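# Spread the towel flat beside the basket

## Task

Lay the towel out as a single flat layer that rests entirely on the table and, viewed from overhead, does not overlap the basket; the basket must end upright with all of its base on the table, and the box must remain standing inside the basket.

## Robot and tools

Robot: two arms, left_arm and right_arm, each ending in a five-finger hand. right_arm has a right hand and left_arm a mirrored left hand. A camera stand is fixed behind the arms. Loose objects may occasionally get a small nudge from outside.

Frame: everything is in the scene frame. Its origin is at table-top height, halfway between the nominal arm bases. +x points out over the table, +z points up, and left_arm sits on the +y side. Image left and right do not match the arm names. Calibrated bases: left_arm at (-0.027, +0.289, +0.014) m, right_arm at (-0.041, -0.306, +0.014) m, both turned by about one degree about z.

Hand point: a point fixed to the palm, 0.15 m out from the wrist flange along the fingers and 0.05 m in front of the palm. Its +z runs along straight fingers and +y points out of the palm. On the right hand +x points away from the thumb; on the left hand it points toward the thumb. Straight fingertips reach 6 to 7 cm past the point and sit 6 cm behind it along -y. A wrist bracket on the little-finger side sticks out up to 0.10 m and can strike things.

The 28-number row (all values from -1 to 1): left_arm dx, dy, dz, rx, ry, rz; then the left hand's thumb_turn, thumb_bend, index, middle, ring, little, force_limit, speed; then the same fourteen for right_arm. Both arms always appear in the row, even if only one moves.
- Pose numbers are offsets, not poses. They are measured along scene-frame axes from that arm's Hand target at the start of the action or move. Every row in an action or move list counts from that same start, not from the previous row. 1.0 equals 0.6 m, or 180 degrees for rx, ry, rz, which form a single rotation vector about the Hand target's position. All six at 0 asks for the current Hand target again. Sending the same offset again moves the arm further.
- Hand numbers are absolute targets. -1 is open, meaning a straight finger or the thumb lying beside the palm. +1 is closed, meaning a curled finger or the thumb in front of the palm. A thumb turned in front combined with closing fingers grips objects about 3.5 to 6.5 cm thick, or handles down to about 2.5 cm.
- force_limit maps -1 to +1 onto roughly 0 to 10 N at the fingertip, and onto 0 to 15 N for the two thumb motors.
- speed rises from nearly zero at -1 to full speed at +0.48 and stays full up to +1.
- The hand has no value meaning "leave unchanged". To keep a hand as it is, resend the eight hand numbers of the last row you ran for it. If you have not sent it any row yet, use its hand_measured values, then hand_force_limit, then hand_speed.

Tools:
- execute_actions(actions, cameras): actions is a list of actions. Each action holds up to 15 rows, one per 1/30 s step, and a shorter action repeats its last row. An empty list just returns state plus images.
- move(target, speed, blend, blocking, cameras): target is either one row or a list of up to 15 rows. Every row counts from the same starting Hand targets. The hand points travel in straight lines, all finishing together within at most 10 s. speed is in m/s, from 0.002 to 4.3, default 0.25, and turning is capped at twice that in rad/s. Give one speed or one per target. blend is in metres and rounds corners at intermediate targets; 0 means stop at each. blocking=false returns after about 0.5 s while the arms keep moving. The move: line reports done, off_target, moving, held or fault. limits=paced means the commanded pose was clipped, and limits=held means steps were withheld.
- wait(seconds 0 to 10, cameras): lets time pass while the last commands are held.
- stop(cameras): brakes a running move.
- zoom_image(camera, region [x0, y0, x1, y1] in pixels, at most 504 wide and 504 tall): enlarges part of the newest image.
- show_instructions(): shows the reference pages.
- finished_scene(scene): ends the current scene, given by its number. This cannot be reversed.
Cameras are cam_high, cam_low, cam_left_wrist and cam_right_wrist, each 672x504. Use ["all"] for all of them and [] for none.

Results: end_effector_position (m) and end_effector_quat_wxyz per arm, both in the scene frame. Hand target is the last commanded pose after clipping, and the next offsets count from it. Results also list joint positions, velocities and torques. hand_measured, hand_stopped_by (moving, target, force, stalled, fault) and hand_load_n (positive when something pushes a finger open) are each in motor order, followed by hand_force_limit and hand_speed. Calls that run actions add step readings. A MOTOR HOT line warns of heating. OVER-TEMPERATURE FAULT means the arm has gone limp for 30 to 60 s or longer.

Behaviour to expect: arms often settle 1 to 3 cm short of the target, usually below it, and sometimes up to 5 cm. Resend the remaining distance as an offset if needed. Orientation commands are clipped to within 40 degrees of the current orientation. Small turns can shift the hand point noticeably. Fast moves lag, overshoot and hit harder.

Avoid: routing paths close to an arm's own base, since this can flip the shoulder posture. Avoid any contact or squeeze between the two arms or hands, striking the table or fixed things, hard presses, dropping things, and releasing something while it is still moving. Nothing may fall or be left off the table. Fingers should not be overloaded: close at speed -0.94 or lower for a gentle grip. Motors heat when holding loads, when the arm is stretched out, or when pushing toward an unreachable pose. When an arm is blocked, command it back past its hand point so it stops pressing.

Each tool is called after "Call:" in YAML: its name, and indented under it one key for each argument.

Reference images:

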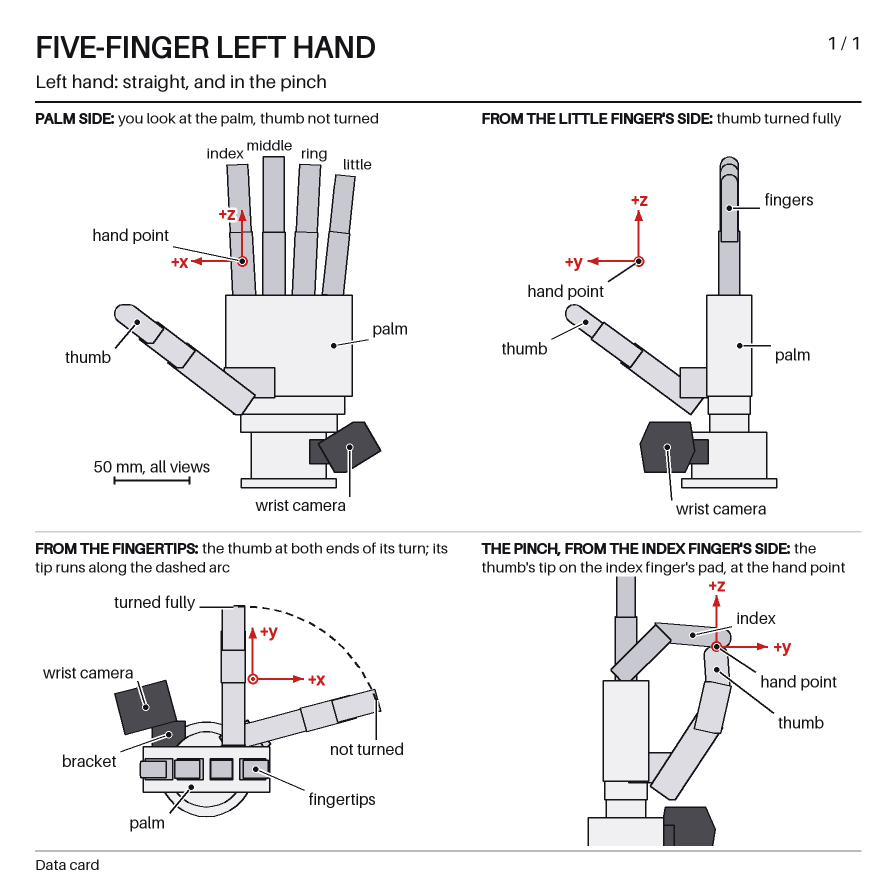

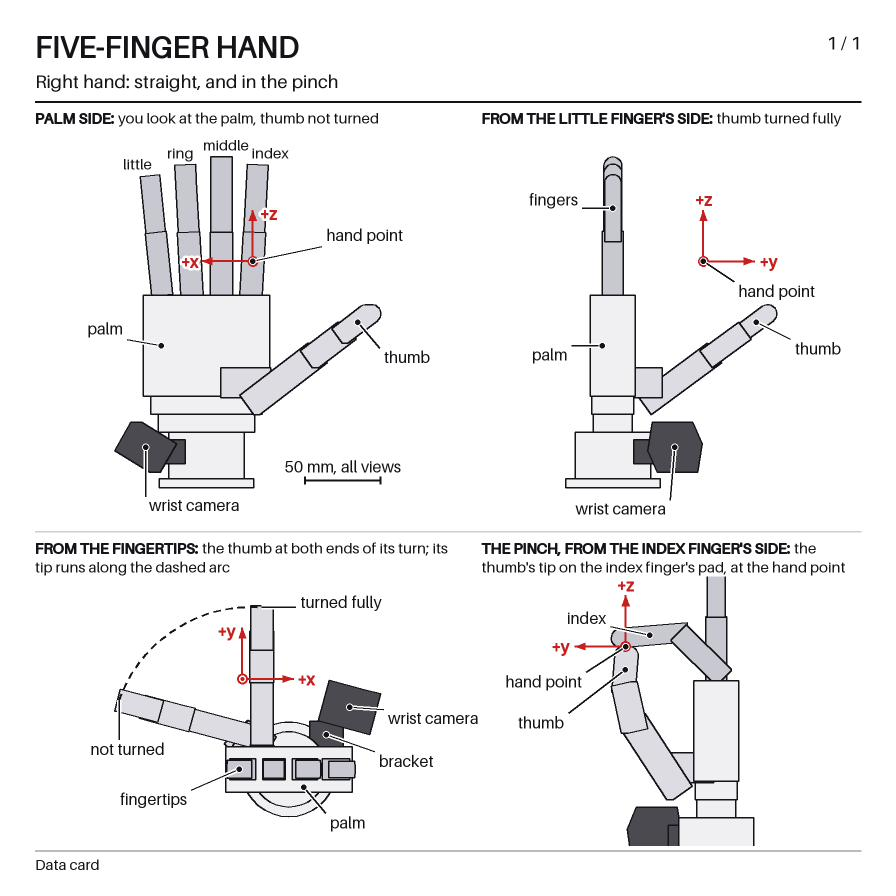

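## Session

Call:
execute_actions:
  actions: []

Call:
zoom_image:
  camera: "cam_high"
  region: [130, 60, 560, 370]

Scene clock: 0.00 s.
left_arm: end_effector_position=(+0.6623, +0.5779, +0.1402) hand_measured=(-1.000, -1.000, -1.000, -1.000, -1.000, -1.000) hand_load_n=(+0.0, +0.0, +0.0, +0.0, +0.0, +0.0) hand_stopped_by=(target, target, target, target, target, target) hand_force_limit=0.00 hand_speed=-0.80 end_effector_quat_wxyz=(+0.380, -0.474, +0.790, -0.086) | right_arm: end_effector_position=(+0.2613, -0.1125, +0.1601) hand_measured=(-1.000, -1.000, -1.000, -1.000, -1.000, -1.000) hand_load_n=(+0.0, +0.0, +0.0, +0.0, +0.0, +0.0) hand_stopped_by=(target, target, target, target, target, target) hand_force_limit=0.00 hand_speed=-0.80 end_effector_quat_wxyz=(+0.425, -0.247, +0.757, -0.430)
Joint positions: left_arm=[0.393 1.961 1.708 -0.519 0.041 0.848] | right_arm=[1.048 1.13 0.607 -1.001 1.299 1.987]
Joint velocities: within noise
Joint torques (N m): no reading
Heat: left arm: hottest elbow 32 °C; right arm: hottest shoulder 28 °C.
Hand target: left_arm +0.6720, +0.5818, +0.1627; +0.400, -0.469, +0.783, -0.089 | right_arm +0.2641, -0.1070, +0.1659; +0.429, -0.243, +0.759, -0.426

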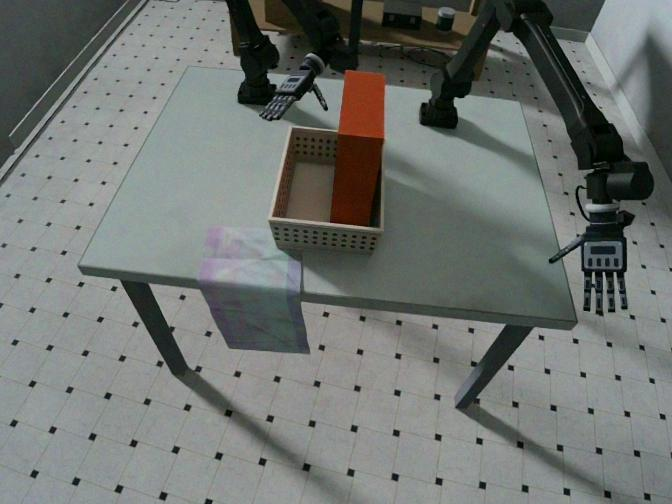

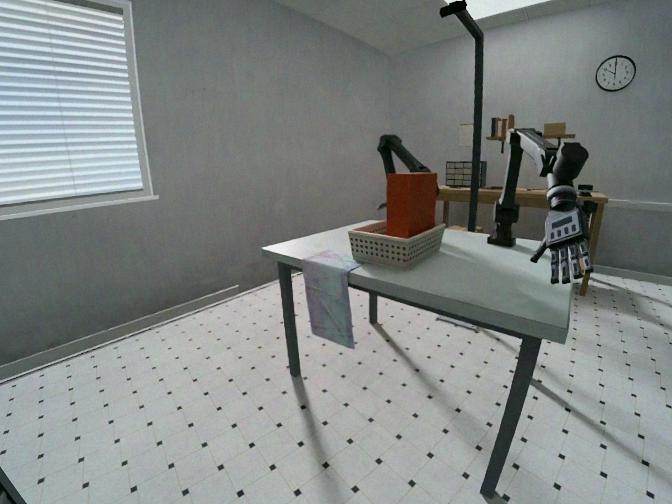

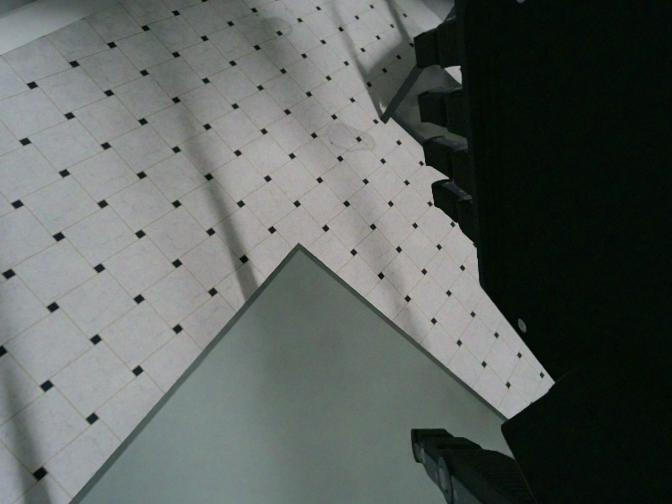

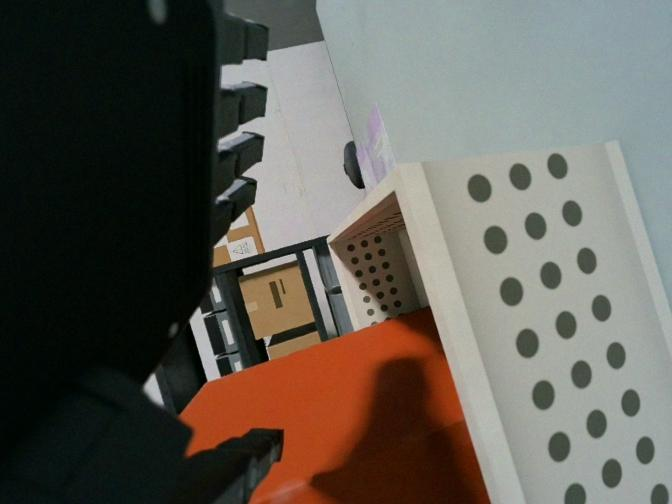

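Scaled by 1.172 from the camera's 672x504 image, which has a finer 960x720 frame.

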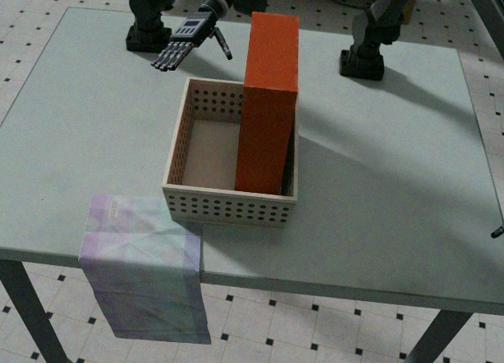

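Call:
move:
  target:
    - [-0.02,-0.386,0.112,-0.073,0.115,0.0735,-1,-1,-1,-1,-1,-1,0,-0.8,0.06,-0.288,0.09,-0.187,0.186,0.33,-1,-1,-1,-1,-1,-1,0,-0.8]
    - [-0.02,-0.936,0.096,-0.1455,0.229,0.147,-1,-1,-1,-1,-1,-1,0,-0.8,0.56,-0.238,-0.04,-0.373,0.371,0.66,-1,-1,-1,-1,-1,-1,0,-0.8]
  speed: 0.4
  blend: 0.05
  cameras: ["all"]

Scene clock: 33.90 s.
left_arm: end_effector_position=(+0.6529, +0.0210, +0.2063) hand_measured=(-1.000, -1.000, -1.000, -1.000, -1.000, -1.000) hand_load_n=(+0.0, +0.0, +0.0, +0.0, +0.0, +0.0) hand_stopped_by=(target, target, target, target, target, target) hand_force_limit=0.00 hand_speed=-0.80 end_effector_quat_wxyz=(-0.049, +0.710, -0.693, +0.113) | right_arm: end_effector_position=(+0.5893, -0.2562, +0.1550) hand_measured=(-1.000, -1.000, -1.000, -1.000, -1.000, -1.000) hand_load_n=(+0.0, +0.0, +0.0, +0.0, +0.0, +0.0) hand_stopped_by=(target, target, target, target, target, target) hand_force_limit=0.00 hand_speed=-0.80 end_effector_quat_wxyz=(-0.002, +1.000, -0.011, +0.005)
Joint positions: left_arm=[-0.286 2.428 2.794 -1.69 0.015 -0.33] | right_arm=[0.13 2.152 2.152 -1.56 -0.001 -1.384]
Joint torques (N m): left_arm=[0.56 -24.29 11.37 0.39 0.14 -0.22] | right_arm=[0.73 -18.84 14.98 -0.12 0.1 -0.15]
Heat: left arm: hottest elbow 36 °C; right arm: hottest elbow 34 °C.
Hand target: left_arm +0.6601, +0.0202, +0.2202; +0.000, +0.707, -0.707, +0.000 | right_arm +0.6001, -0.2498, +0.1418; +0.001, +1.000, +0.000, -0.001
Off the commanded pose: left_arm 0.016 m, 14 deg | right_arm 0.018 m, 1 deg.
joint sent to its limit (left arm) — joint 4 (wrist pitch), lower limit. The joint targets are off in orientation, not in position.
move: off_target (left_arm, right_arm)

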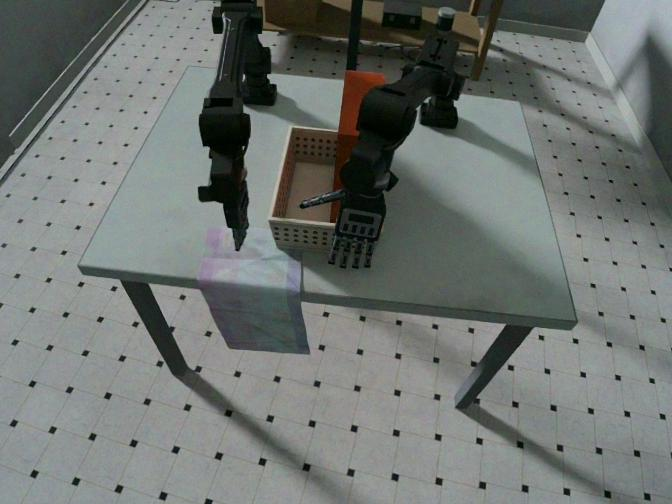

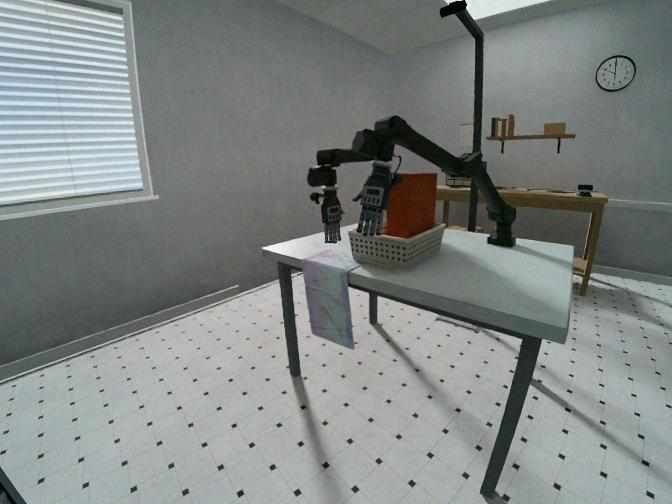

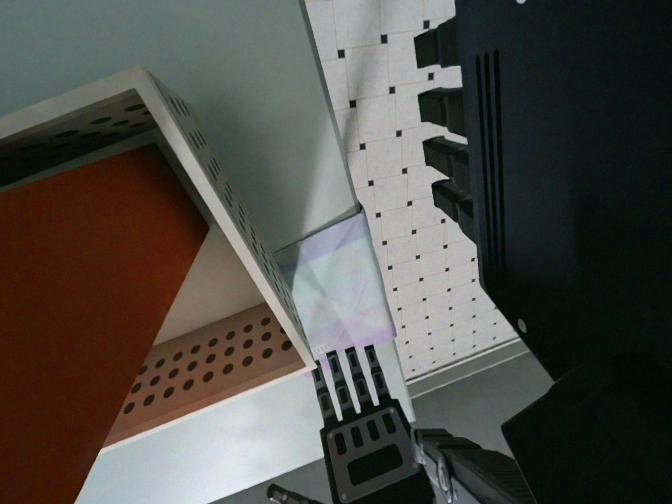

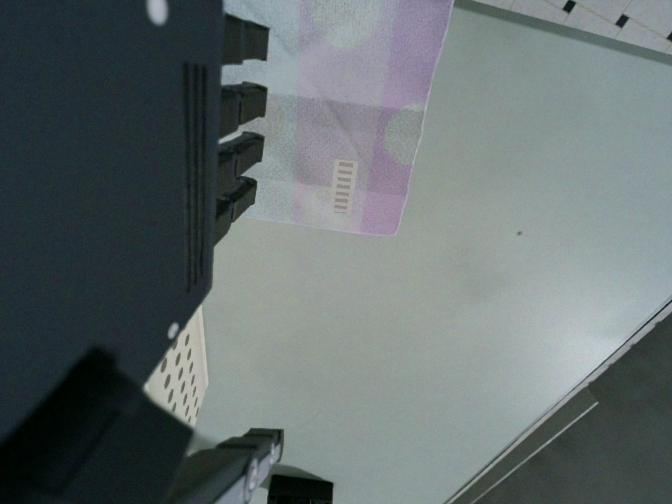

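Call:
move:
  target:
    - [0.01,0,-0.16,0,0,0,-1,-1,-1,-1,-1,-1,0,-0.8,0.02,0,-0.161,0,0,0,-1,-1,-1,-1,-1,-1,0,-0.8]
    - [-0.15,0,-0.16,0,0,0,-1,-1,-1,-1,-1,-1,0,-0.8,0.02,0,-0.167,0,0,0,-1,-1,-1,-1,-1,-1,0,-0.8]
  speed: [0.12,0.1]
  cameras: ["all"]

Scene clock: 42.53 s.
left_arm: end_effector_position=(+0.5677, +0.0276, +0.1049) hand_measured=(-1.000, -1.000, -1.000, -1.000, -1.000, -1.000) hand_load_n=(+0.0, -0.5, +0.0, +0.0, +0.0, +0.0) hand_stopped_by=(target, target, target, target, target, target) hand_force_limit=0.00 hand_speed=-0.80 end_effector_quat_wxyz=(+0.011, +0.705, -0.709, -0.019) | right_arm: end_effector_position=(+0.6125, -0.2525, +0.0921) hand_measured=(-1.000, -1.000, -1.000, -1.000, -1.000, -1.000) hand_load_n=(+0.0, +0.0, +0.0, -0.5, +0.5, +0.0) hand_stopped_by=(target, target, target, target, target, target) hand_force_limit=0.00 hand_speed=-0.80 end_effector_quat_wxyz=(-0.005, +1.000, -0.009, +0.027)
Joint positions: left_arm=[-0.319 2.299 2.27 -1.585 0.003 -0.331] | right_arm=[0.13 2.205 2.082 -1.394 -0.001 -1.388]
Joint torques (N m): left_arm=[-0.44 -26.52 7.71 0.5 0.01 -0.22] | right_arm=[0.5 -17.85 9.05 1.35 0.08 -0.16]
Heat: left arm: hottest elbow 37 °C; right arm: hottest elbow 34 °C.
Hand target: left_arm +0.5701, +0.0201, +0.1244; +0.000, +0.707, -0.707, +0.000 | right_arm +0.6121, -0.2498, +0.0416; +0.001, +1.000, +0.000, -0.001
Off the commanded pose: left_arm 0.021 m, 2 deg | right_arm 0.051 m, 3 deg.
move: off_target (left_arm, right_arm)

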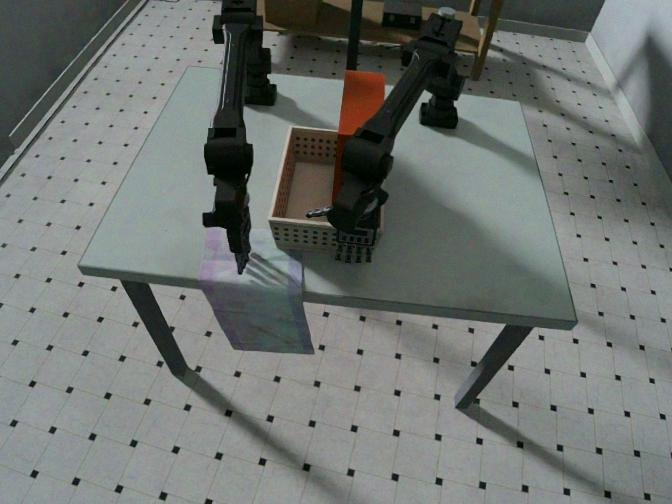

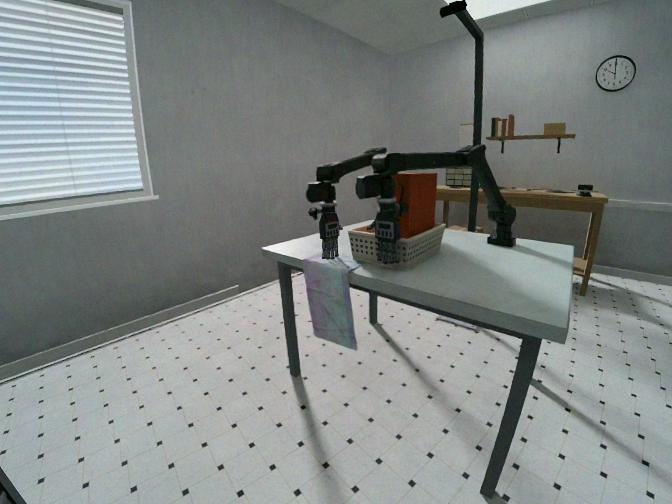

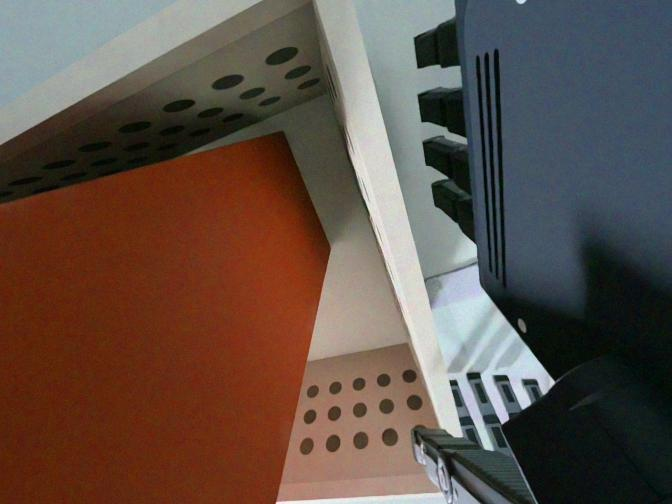

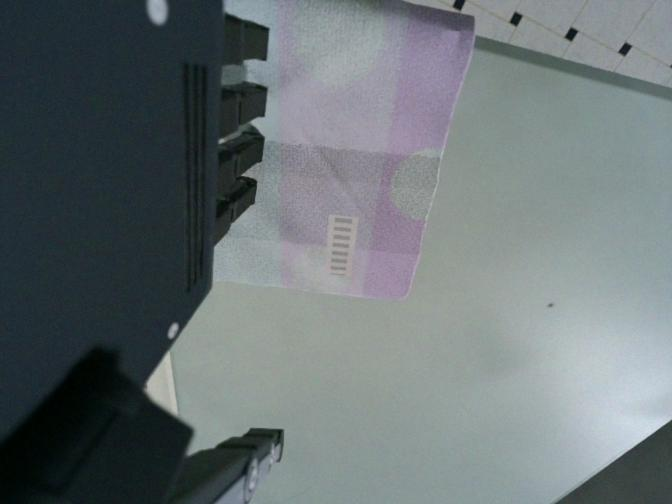

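Call:
move:
  target: [-0.31,0,0.01,0,0,0,-1,-1,-1,-1,-1,-1,0,-0.8,0,0,0,0,0,0,-1,-1,-1,-1,-1,-1,0,-0.8]
  speed: 0.1
  cameras: ["all"]

Scene clock: 49.70 s.
left_arm: end_effector_position=(+0.4119, +0.0442, +0.1068) hand_measured=(-1.000, -1.000, -1.000, -1.000, -1.000, -1.000) hand_load_n=(+0.0, +0.0, +0.0, +0.0, +0.0, +0.0) hand_stopped_by=(target, target, target, target, target, target) hand_force_limit=0.00 hand_speed=-0.80 end_effector_quat_wxyz=(-0.010, +0.730, -0.683, -0.005) | right_arm: end_effector_position=(+0.6135, -0.2524, +0.0920) hand_measured=(-1.000, -1.000, -1.000, -1.000, -1.000, -1.000) hand_load_n=(+0.0, +0.0, +0.0, -0.5, +0.0, +0.0) hand_stopped_by=(target, target, target, target, target, target) hand_force_limit=0.00 hand_speed=-0.80 end_effector_quat_wxyz=(-0.006, +1.000, -0.009, +0.028)
Joint positions: left_arm=[-0.389 1.809 1.49 -1.253 -0.022 -0.473] | right_arm=[0.13 2.205 2.082 -1.39 -0.001 -1.388]
Joint torques (N m): left_arm=[-3.84 -20.78 6.64 -1.03 0.84 0.03] | right_arm=[0.56 -17.9 9.1 1.24 0.08 -0.16]
Heat: left arm: hottest elbow 37 °C; right arm: hottest elbow 34 °C.
Hand target: left_arm +0.3841, +0.0201, +0.1302; +0.000, +0.707, -0.707, +0.000 | right_arm +0.6121, -0.2498, +0.0415; +0.001, +1.000, +0.000, -0.001
Off the commanded pose: left_arm 0.044 m, 4 deg | right_arm 0.051 m, 4 deg.
move: off_target (left_arm, right_arm)

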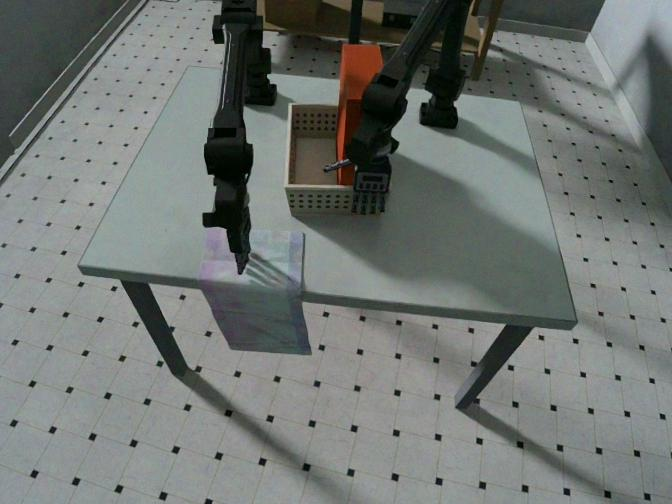

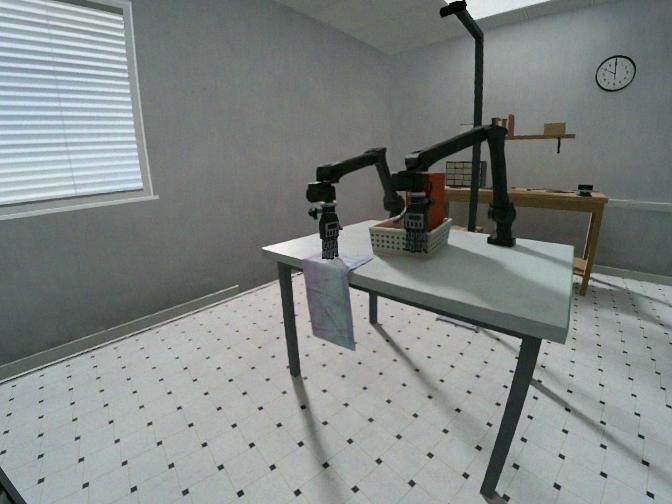

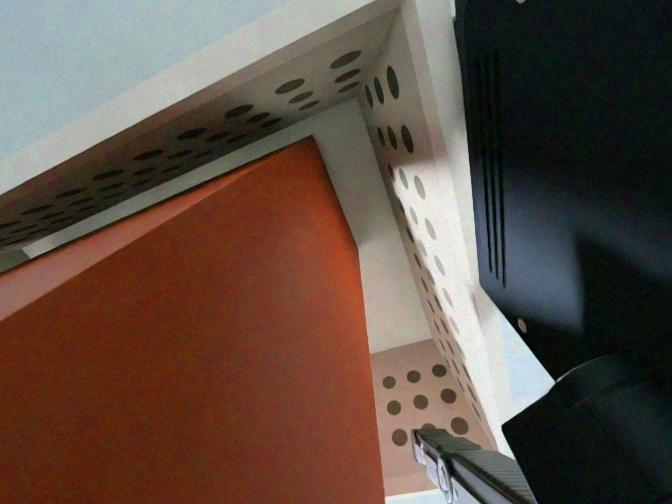

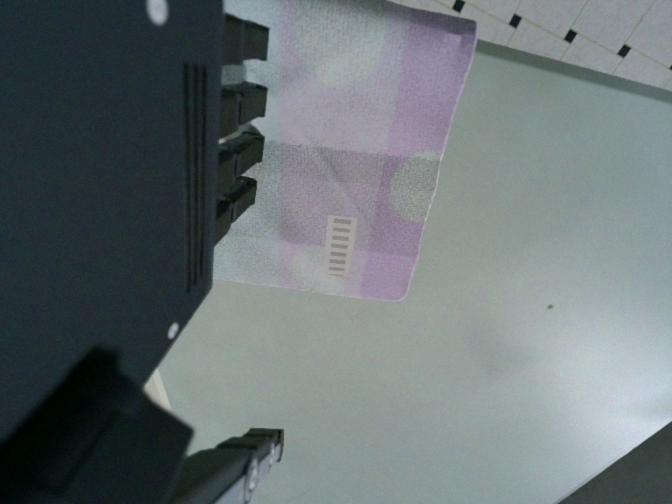

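Call:
move:
  target:
    - [0.12,0,0,0,0,0,-1,-1,-1,-1,-1,-1,0,-0.8,0,-0.27,-0.02,0,0,0,-1,-1,-1,-1,-1,-1,0,-0.8]
    - [0.12,0,0.2,0,0,0,-1,-1,-1,-1,-1,-1,0,-0.8,-0.48,-0.29,-0.025,0,0,0,-1,-1,-1,-1,-1,-1,0,-0.8]
  speed: [0.12,0.14]
  blend: 0.03
  cameras: ["all"]

Scene clock: 64.23 s.
left_arm: end_effector_position=(+0.4459, +0.0213, +0.2325) hand_measured=(-1.000, -1.000, -1.000, -1.000, -1.000, -1.000) hand_load_n=(+0.0, +0.0, +0.0, +0.0, +0.0, +0.5) hand_stopped_by=(target, target, target, target, target, target) hand_force_limit=0.00 hand_speed=-0.80 end_effector_quat_wxyz=(+0.007, +0.711, -0.703, -0.020) | right_arm: end_effector_position=(+0.3692, -0.4187, +0.0776) hand_measured=(-1.000, -1.000, -1.000, -1.000, -1.000, -1.000) hand_load_n=(+0.0, +0.0, +0.0, +0.0, +0.0, +0.0) hand_stopped_by=(target, target, target, target, target, target) hand_force_limit=0.00 hand_speed=-0.80 end_effector_quat_wxyz=(+0.006, +0.997, +0.002, +0.077)
Joint positions: left_arm=[-0.399 1.913 1.967 -1.667 -0.001 -0.427] | right_arm=[-0.155 1.507 1.017 -0.927 -0.008 -1.695]
Joint torques (N m): left_arm=[0.62 -18.84 11.51 0.01 0.11 0.1] | right_arm=[-1.2 -6.42 3.38 -0.34 0.25 -0.18]
Heat: left arm: hottest elbow 37 °C; right arm: hottest elbow 34 °C.
Hand target: left_arm +0.4560, +0.0202, +0.2503; +0.000, +0.707, -0.707, +0.000 | right_arm +0.3242, -0.4239, +0.0267; +0.001, +1.000, +0.000, -0.001
Off the commanded pose: left_arm 0.020 m, 3 deg | right_arm 0.068 m, 9 deg.
move: off_target (left_arm, right_arm)

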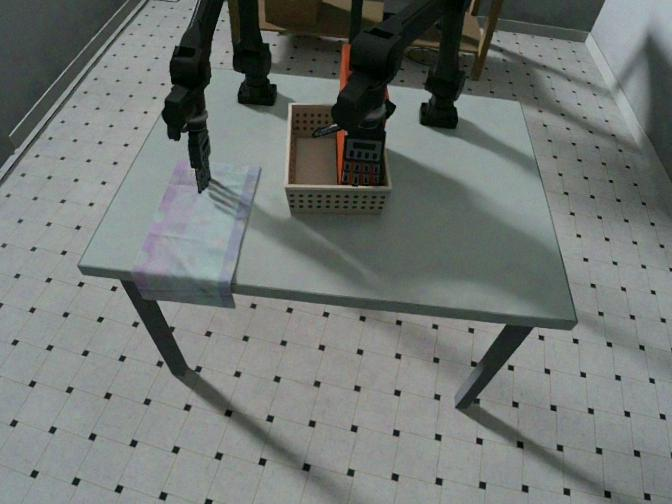

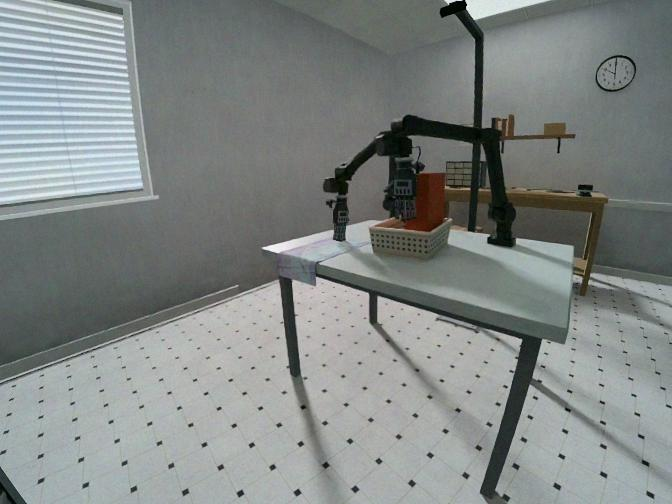

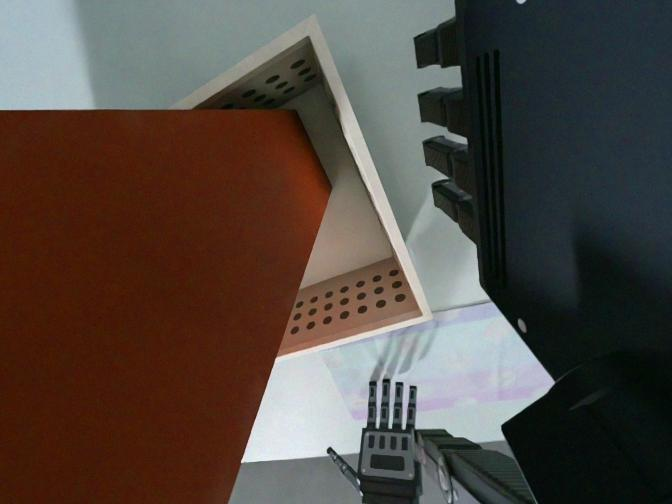

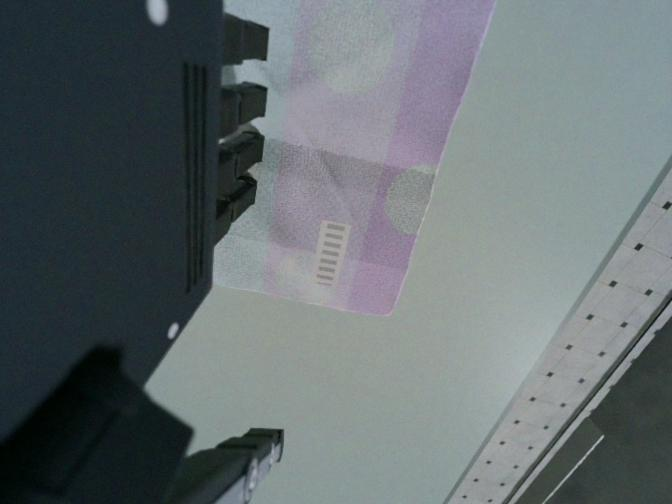

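Call:
move:
  target:
    - [0,0,0,0,0,0,-1,-1,-1,-1,-1,-1,0,-0.8,-0.25,0,0,0,0,0,-1,-1,-1,-1,-1,-1,0,-0.8]
    - [0,0,0,0,0,0,-1,-1,-1,-1,-1,-1,0,-0.8,-0.18,0,0.25,0,0,0,-1,-1,-1,-1,-1,-1,0,-0.8]
  speed: [0.13,0.2]
  cameras: ["cam_high","cam_low","cam_right_wrist"]

Call:
zoom_image:
  camera: "cam_high"
  region: [110, 80, 410, 300]

Scene clock: 76.97 s.
left_arm: end_effector_position=(+0.4460, +0.0213, +0.2327) hand_measured=(-1.000, -1.000, -1.000, -1.000, -1.000, -1.000) hand_load_n=(+0.0, +0.0, +0.0, +0.0, +0.0, +0.0) hand_stopped_by=(target, target, target, target, target, target) hand_force_limit=0.00 hand_speed=-0.80 end_effector_quat_wxyz=(+0.007, +0.711, -0.703, -0.020) | right_arm: end_effector_position=(+0.2040, -0.4225, +0.1610) hand_measured=(-1.000, -1.000, -1.000, -1.000, -1.000, -1.000) hand_load_n=(+0.0, +0.0, +0.0, +0.0, +0.0, +0.0) hand_stopped_by=(target, target, target, target, target, target) hand_force_limit=0.00 hand_speed=-0.80 end_effector_quat_wxyz=(-0.004, +1.000, +0.002, -0.018)
Joint positions: left_arm=[-0.399 1.913 1.967 -1.667 -0.001 -0.427] | right_arm=[-0.233 1.123 0.894 -1.379 0 -1.773]
Joint torques (N m): left_arm=[0.67 -18.9 11.4 -0.1 0.11 0.09] | right_arm=[0.38 -5.42 14.34 -0.12 0.06 0.09]
Heat: left arm: hottest elbow 39 °C; right arm: hottest elbow 33 °C.
Hand target: left_arm +0.4561, +0.0202, +0.2503; +0.000, +0.707, -0.707, +0.000 | right_arm +0.2161, -0.4240, +0.1766; +0.001, +1.000, +0.000, -0.001
Off the commanded pose: left_arm 0.020 m, 2 deg | right_arm 0.020 m, 2 deg.
move: off_target (left_arm, right_arm)
Images, in order (width x height): cam_high 672x504, cam_low 672x504, cam_right_wrist 672x504.

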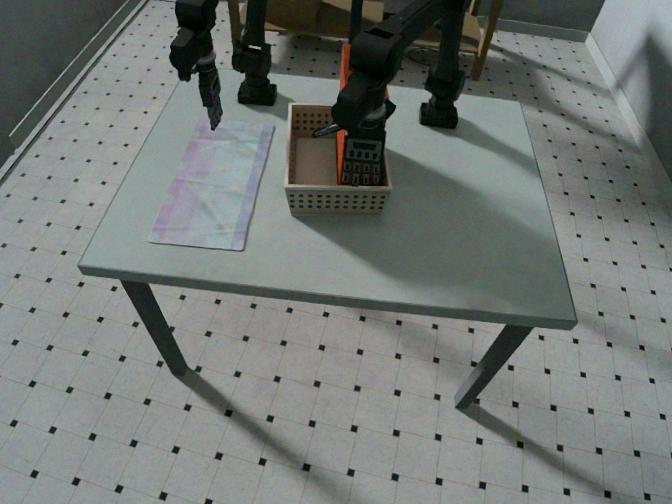

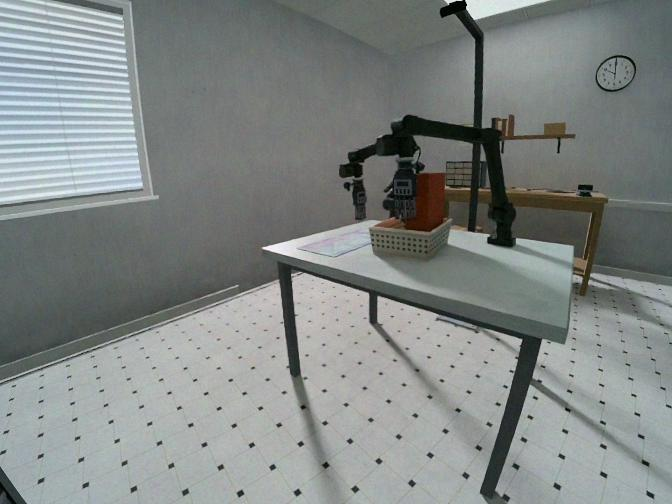

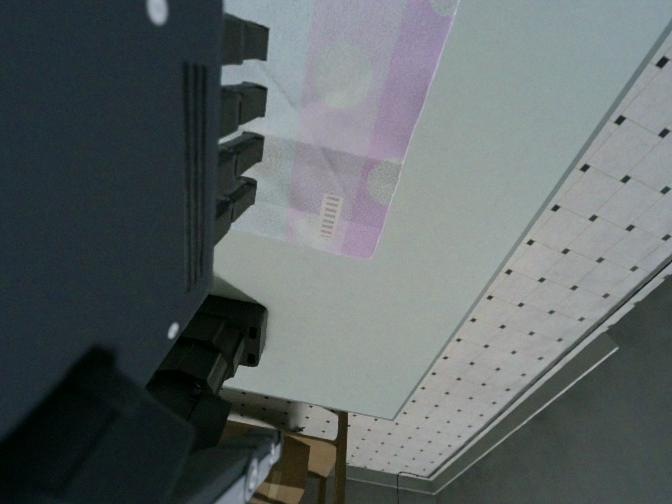

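Scaled by 1.680 from the camera's 672x504 image, which has a finer 960x720 frame.

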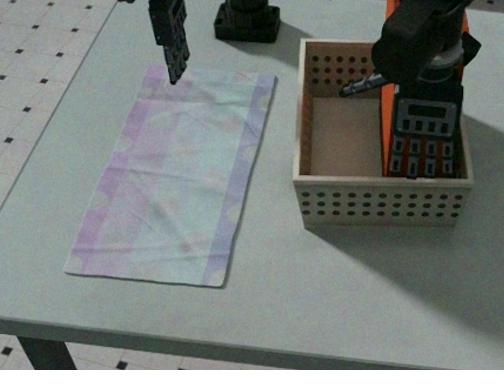

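Call:
finished_scene:
  scene: 2

The scene is finished: the task was done.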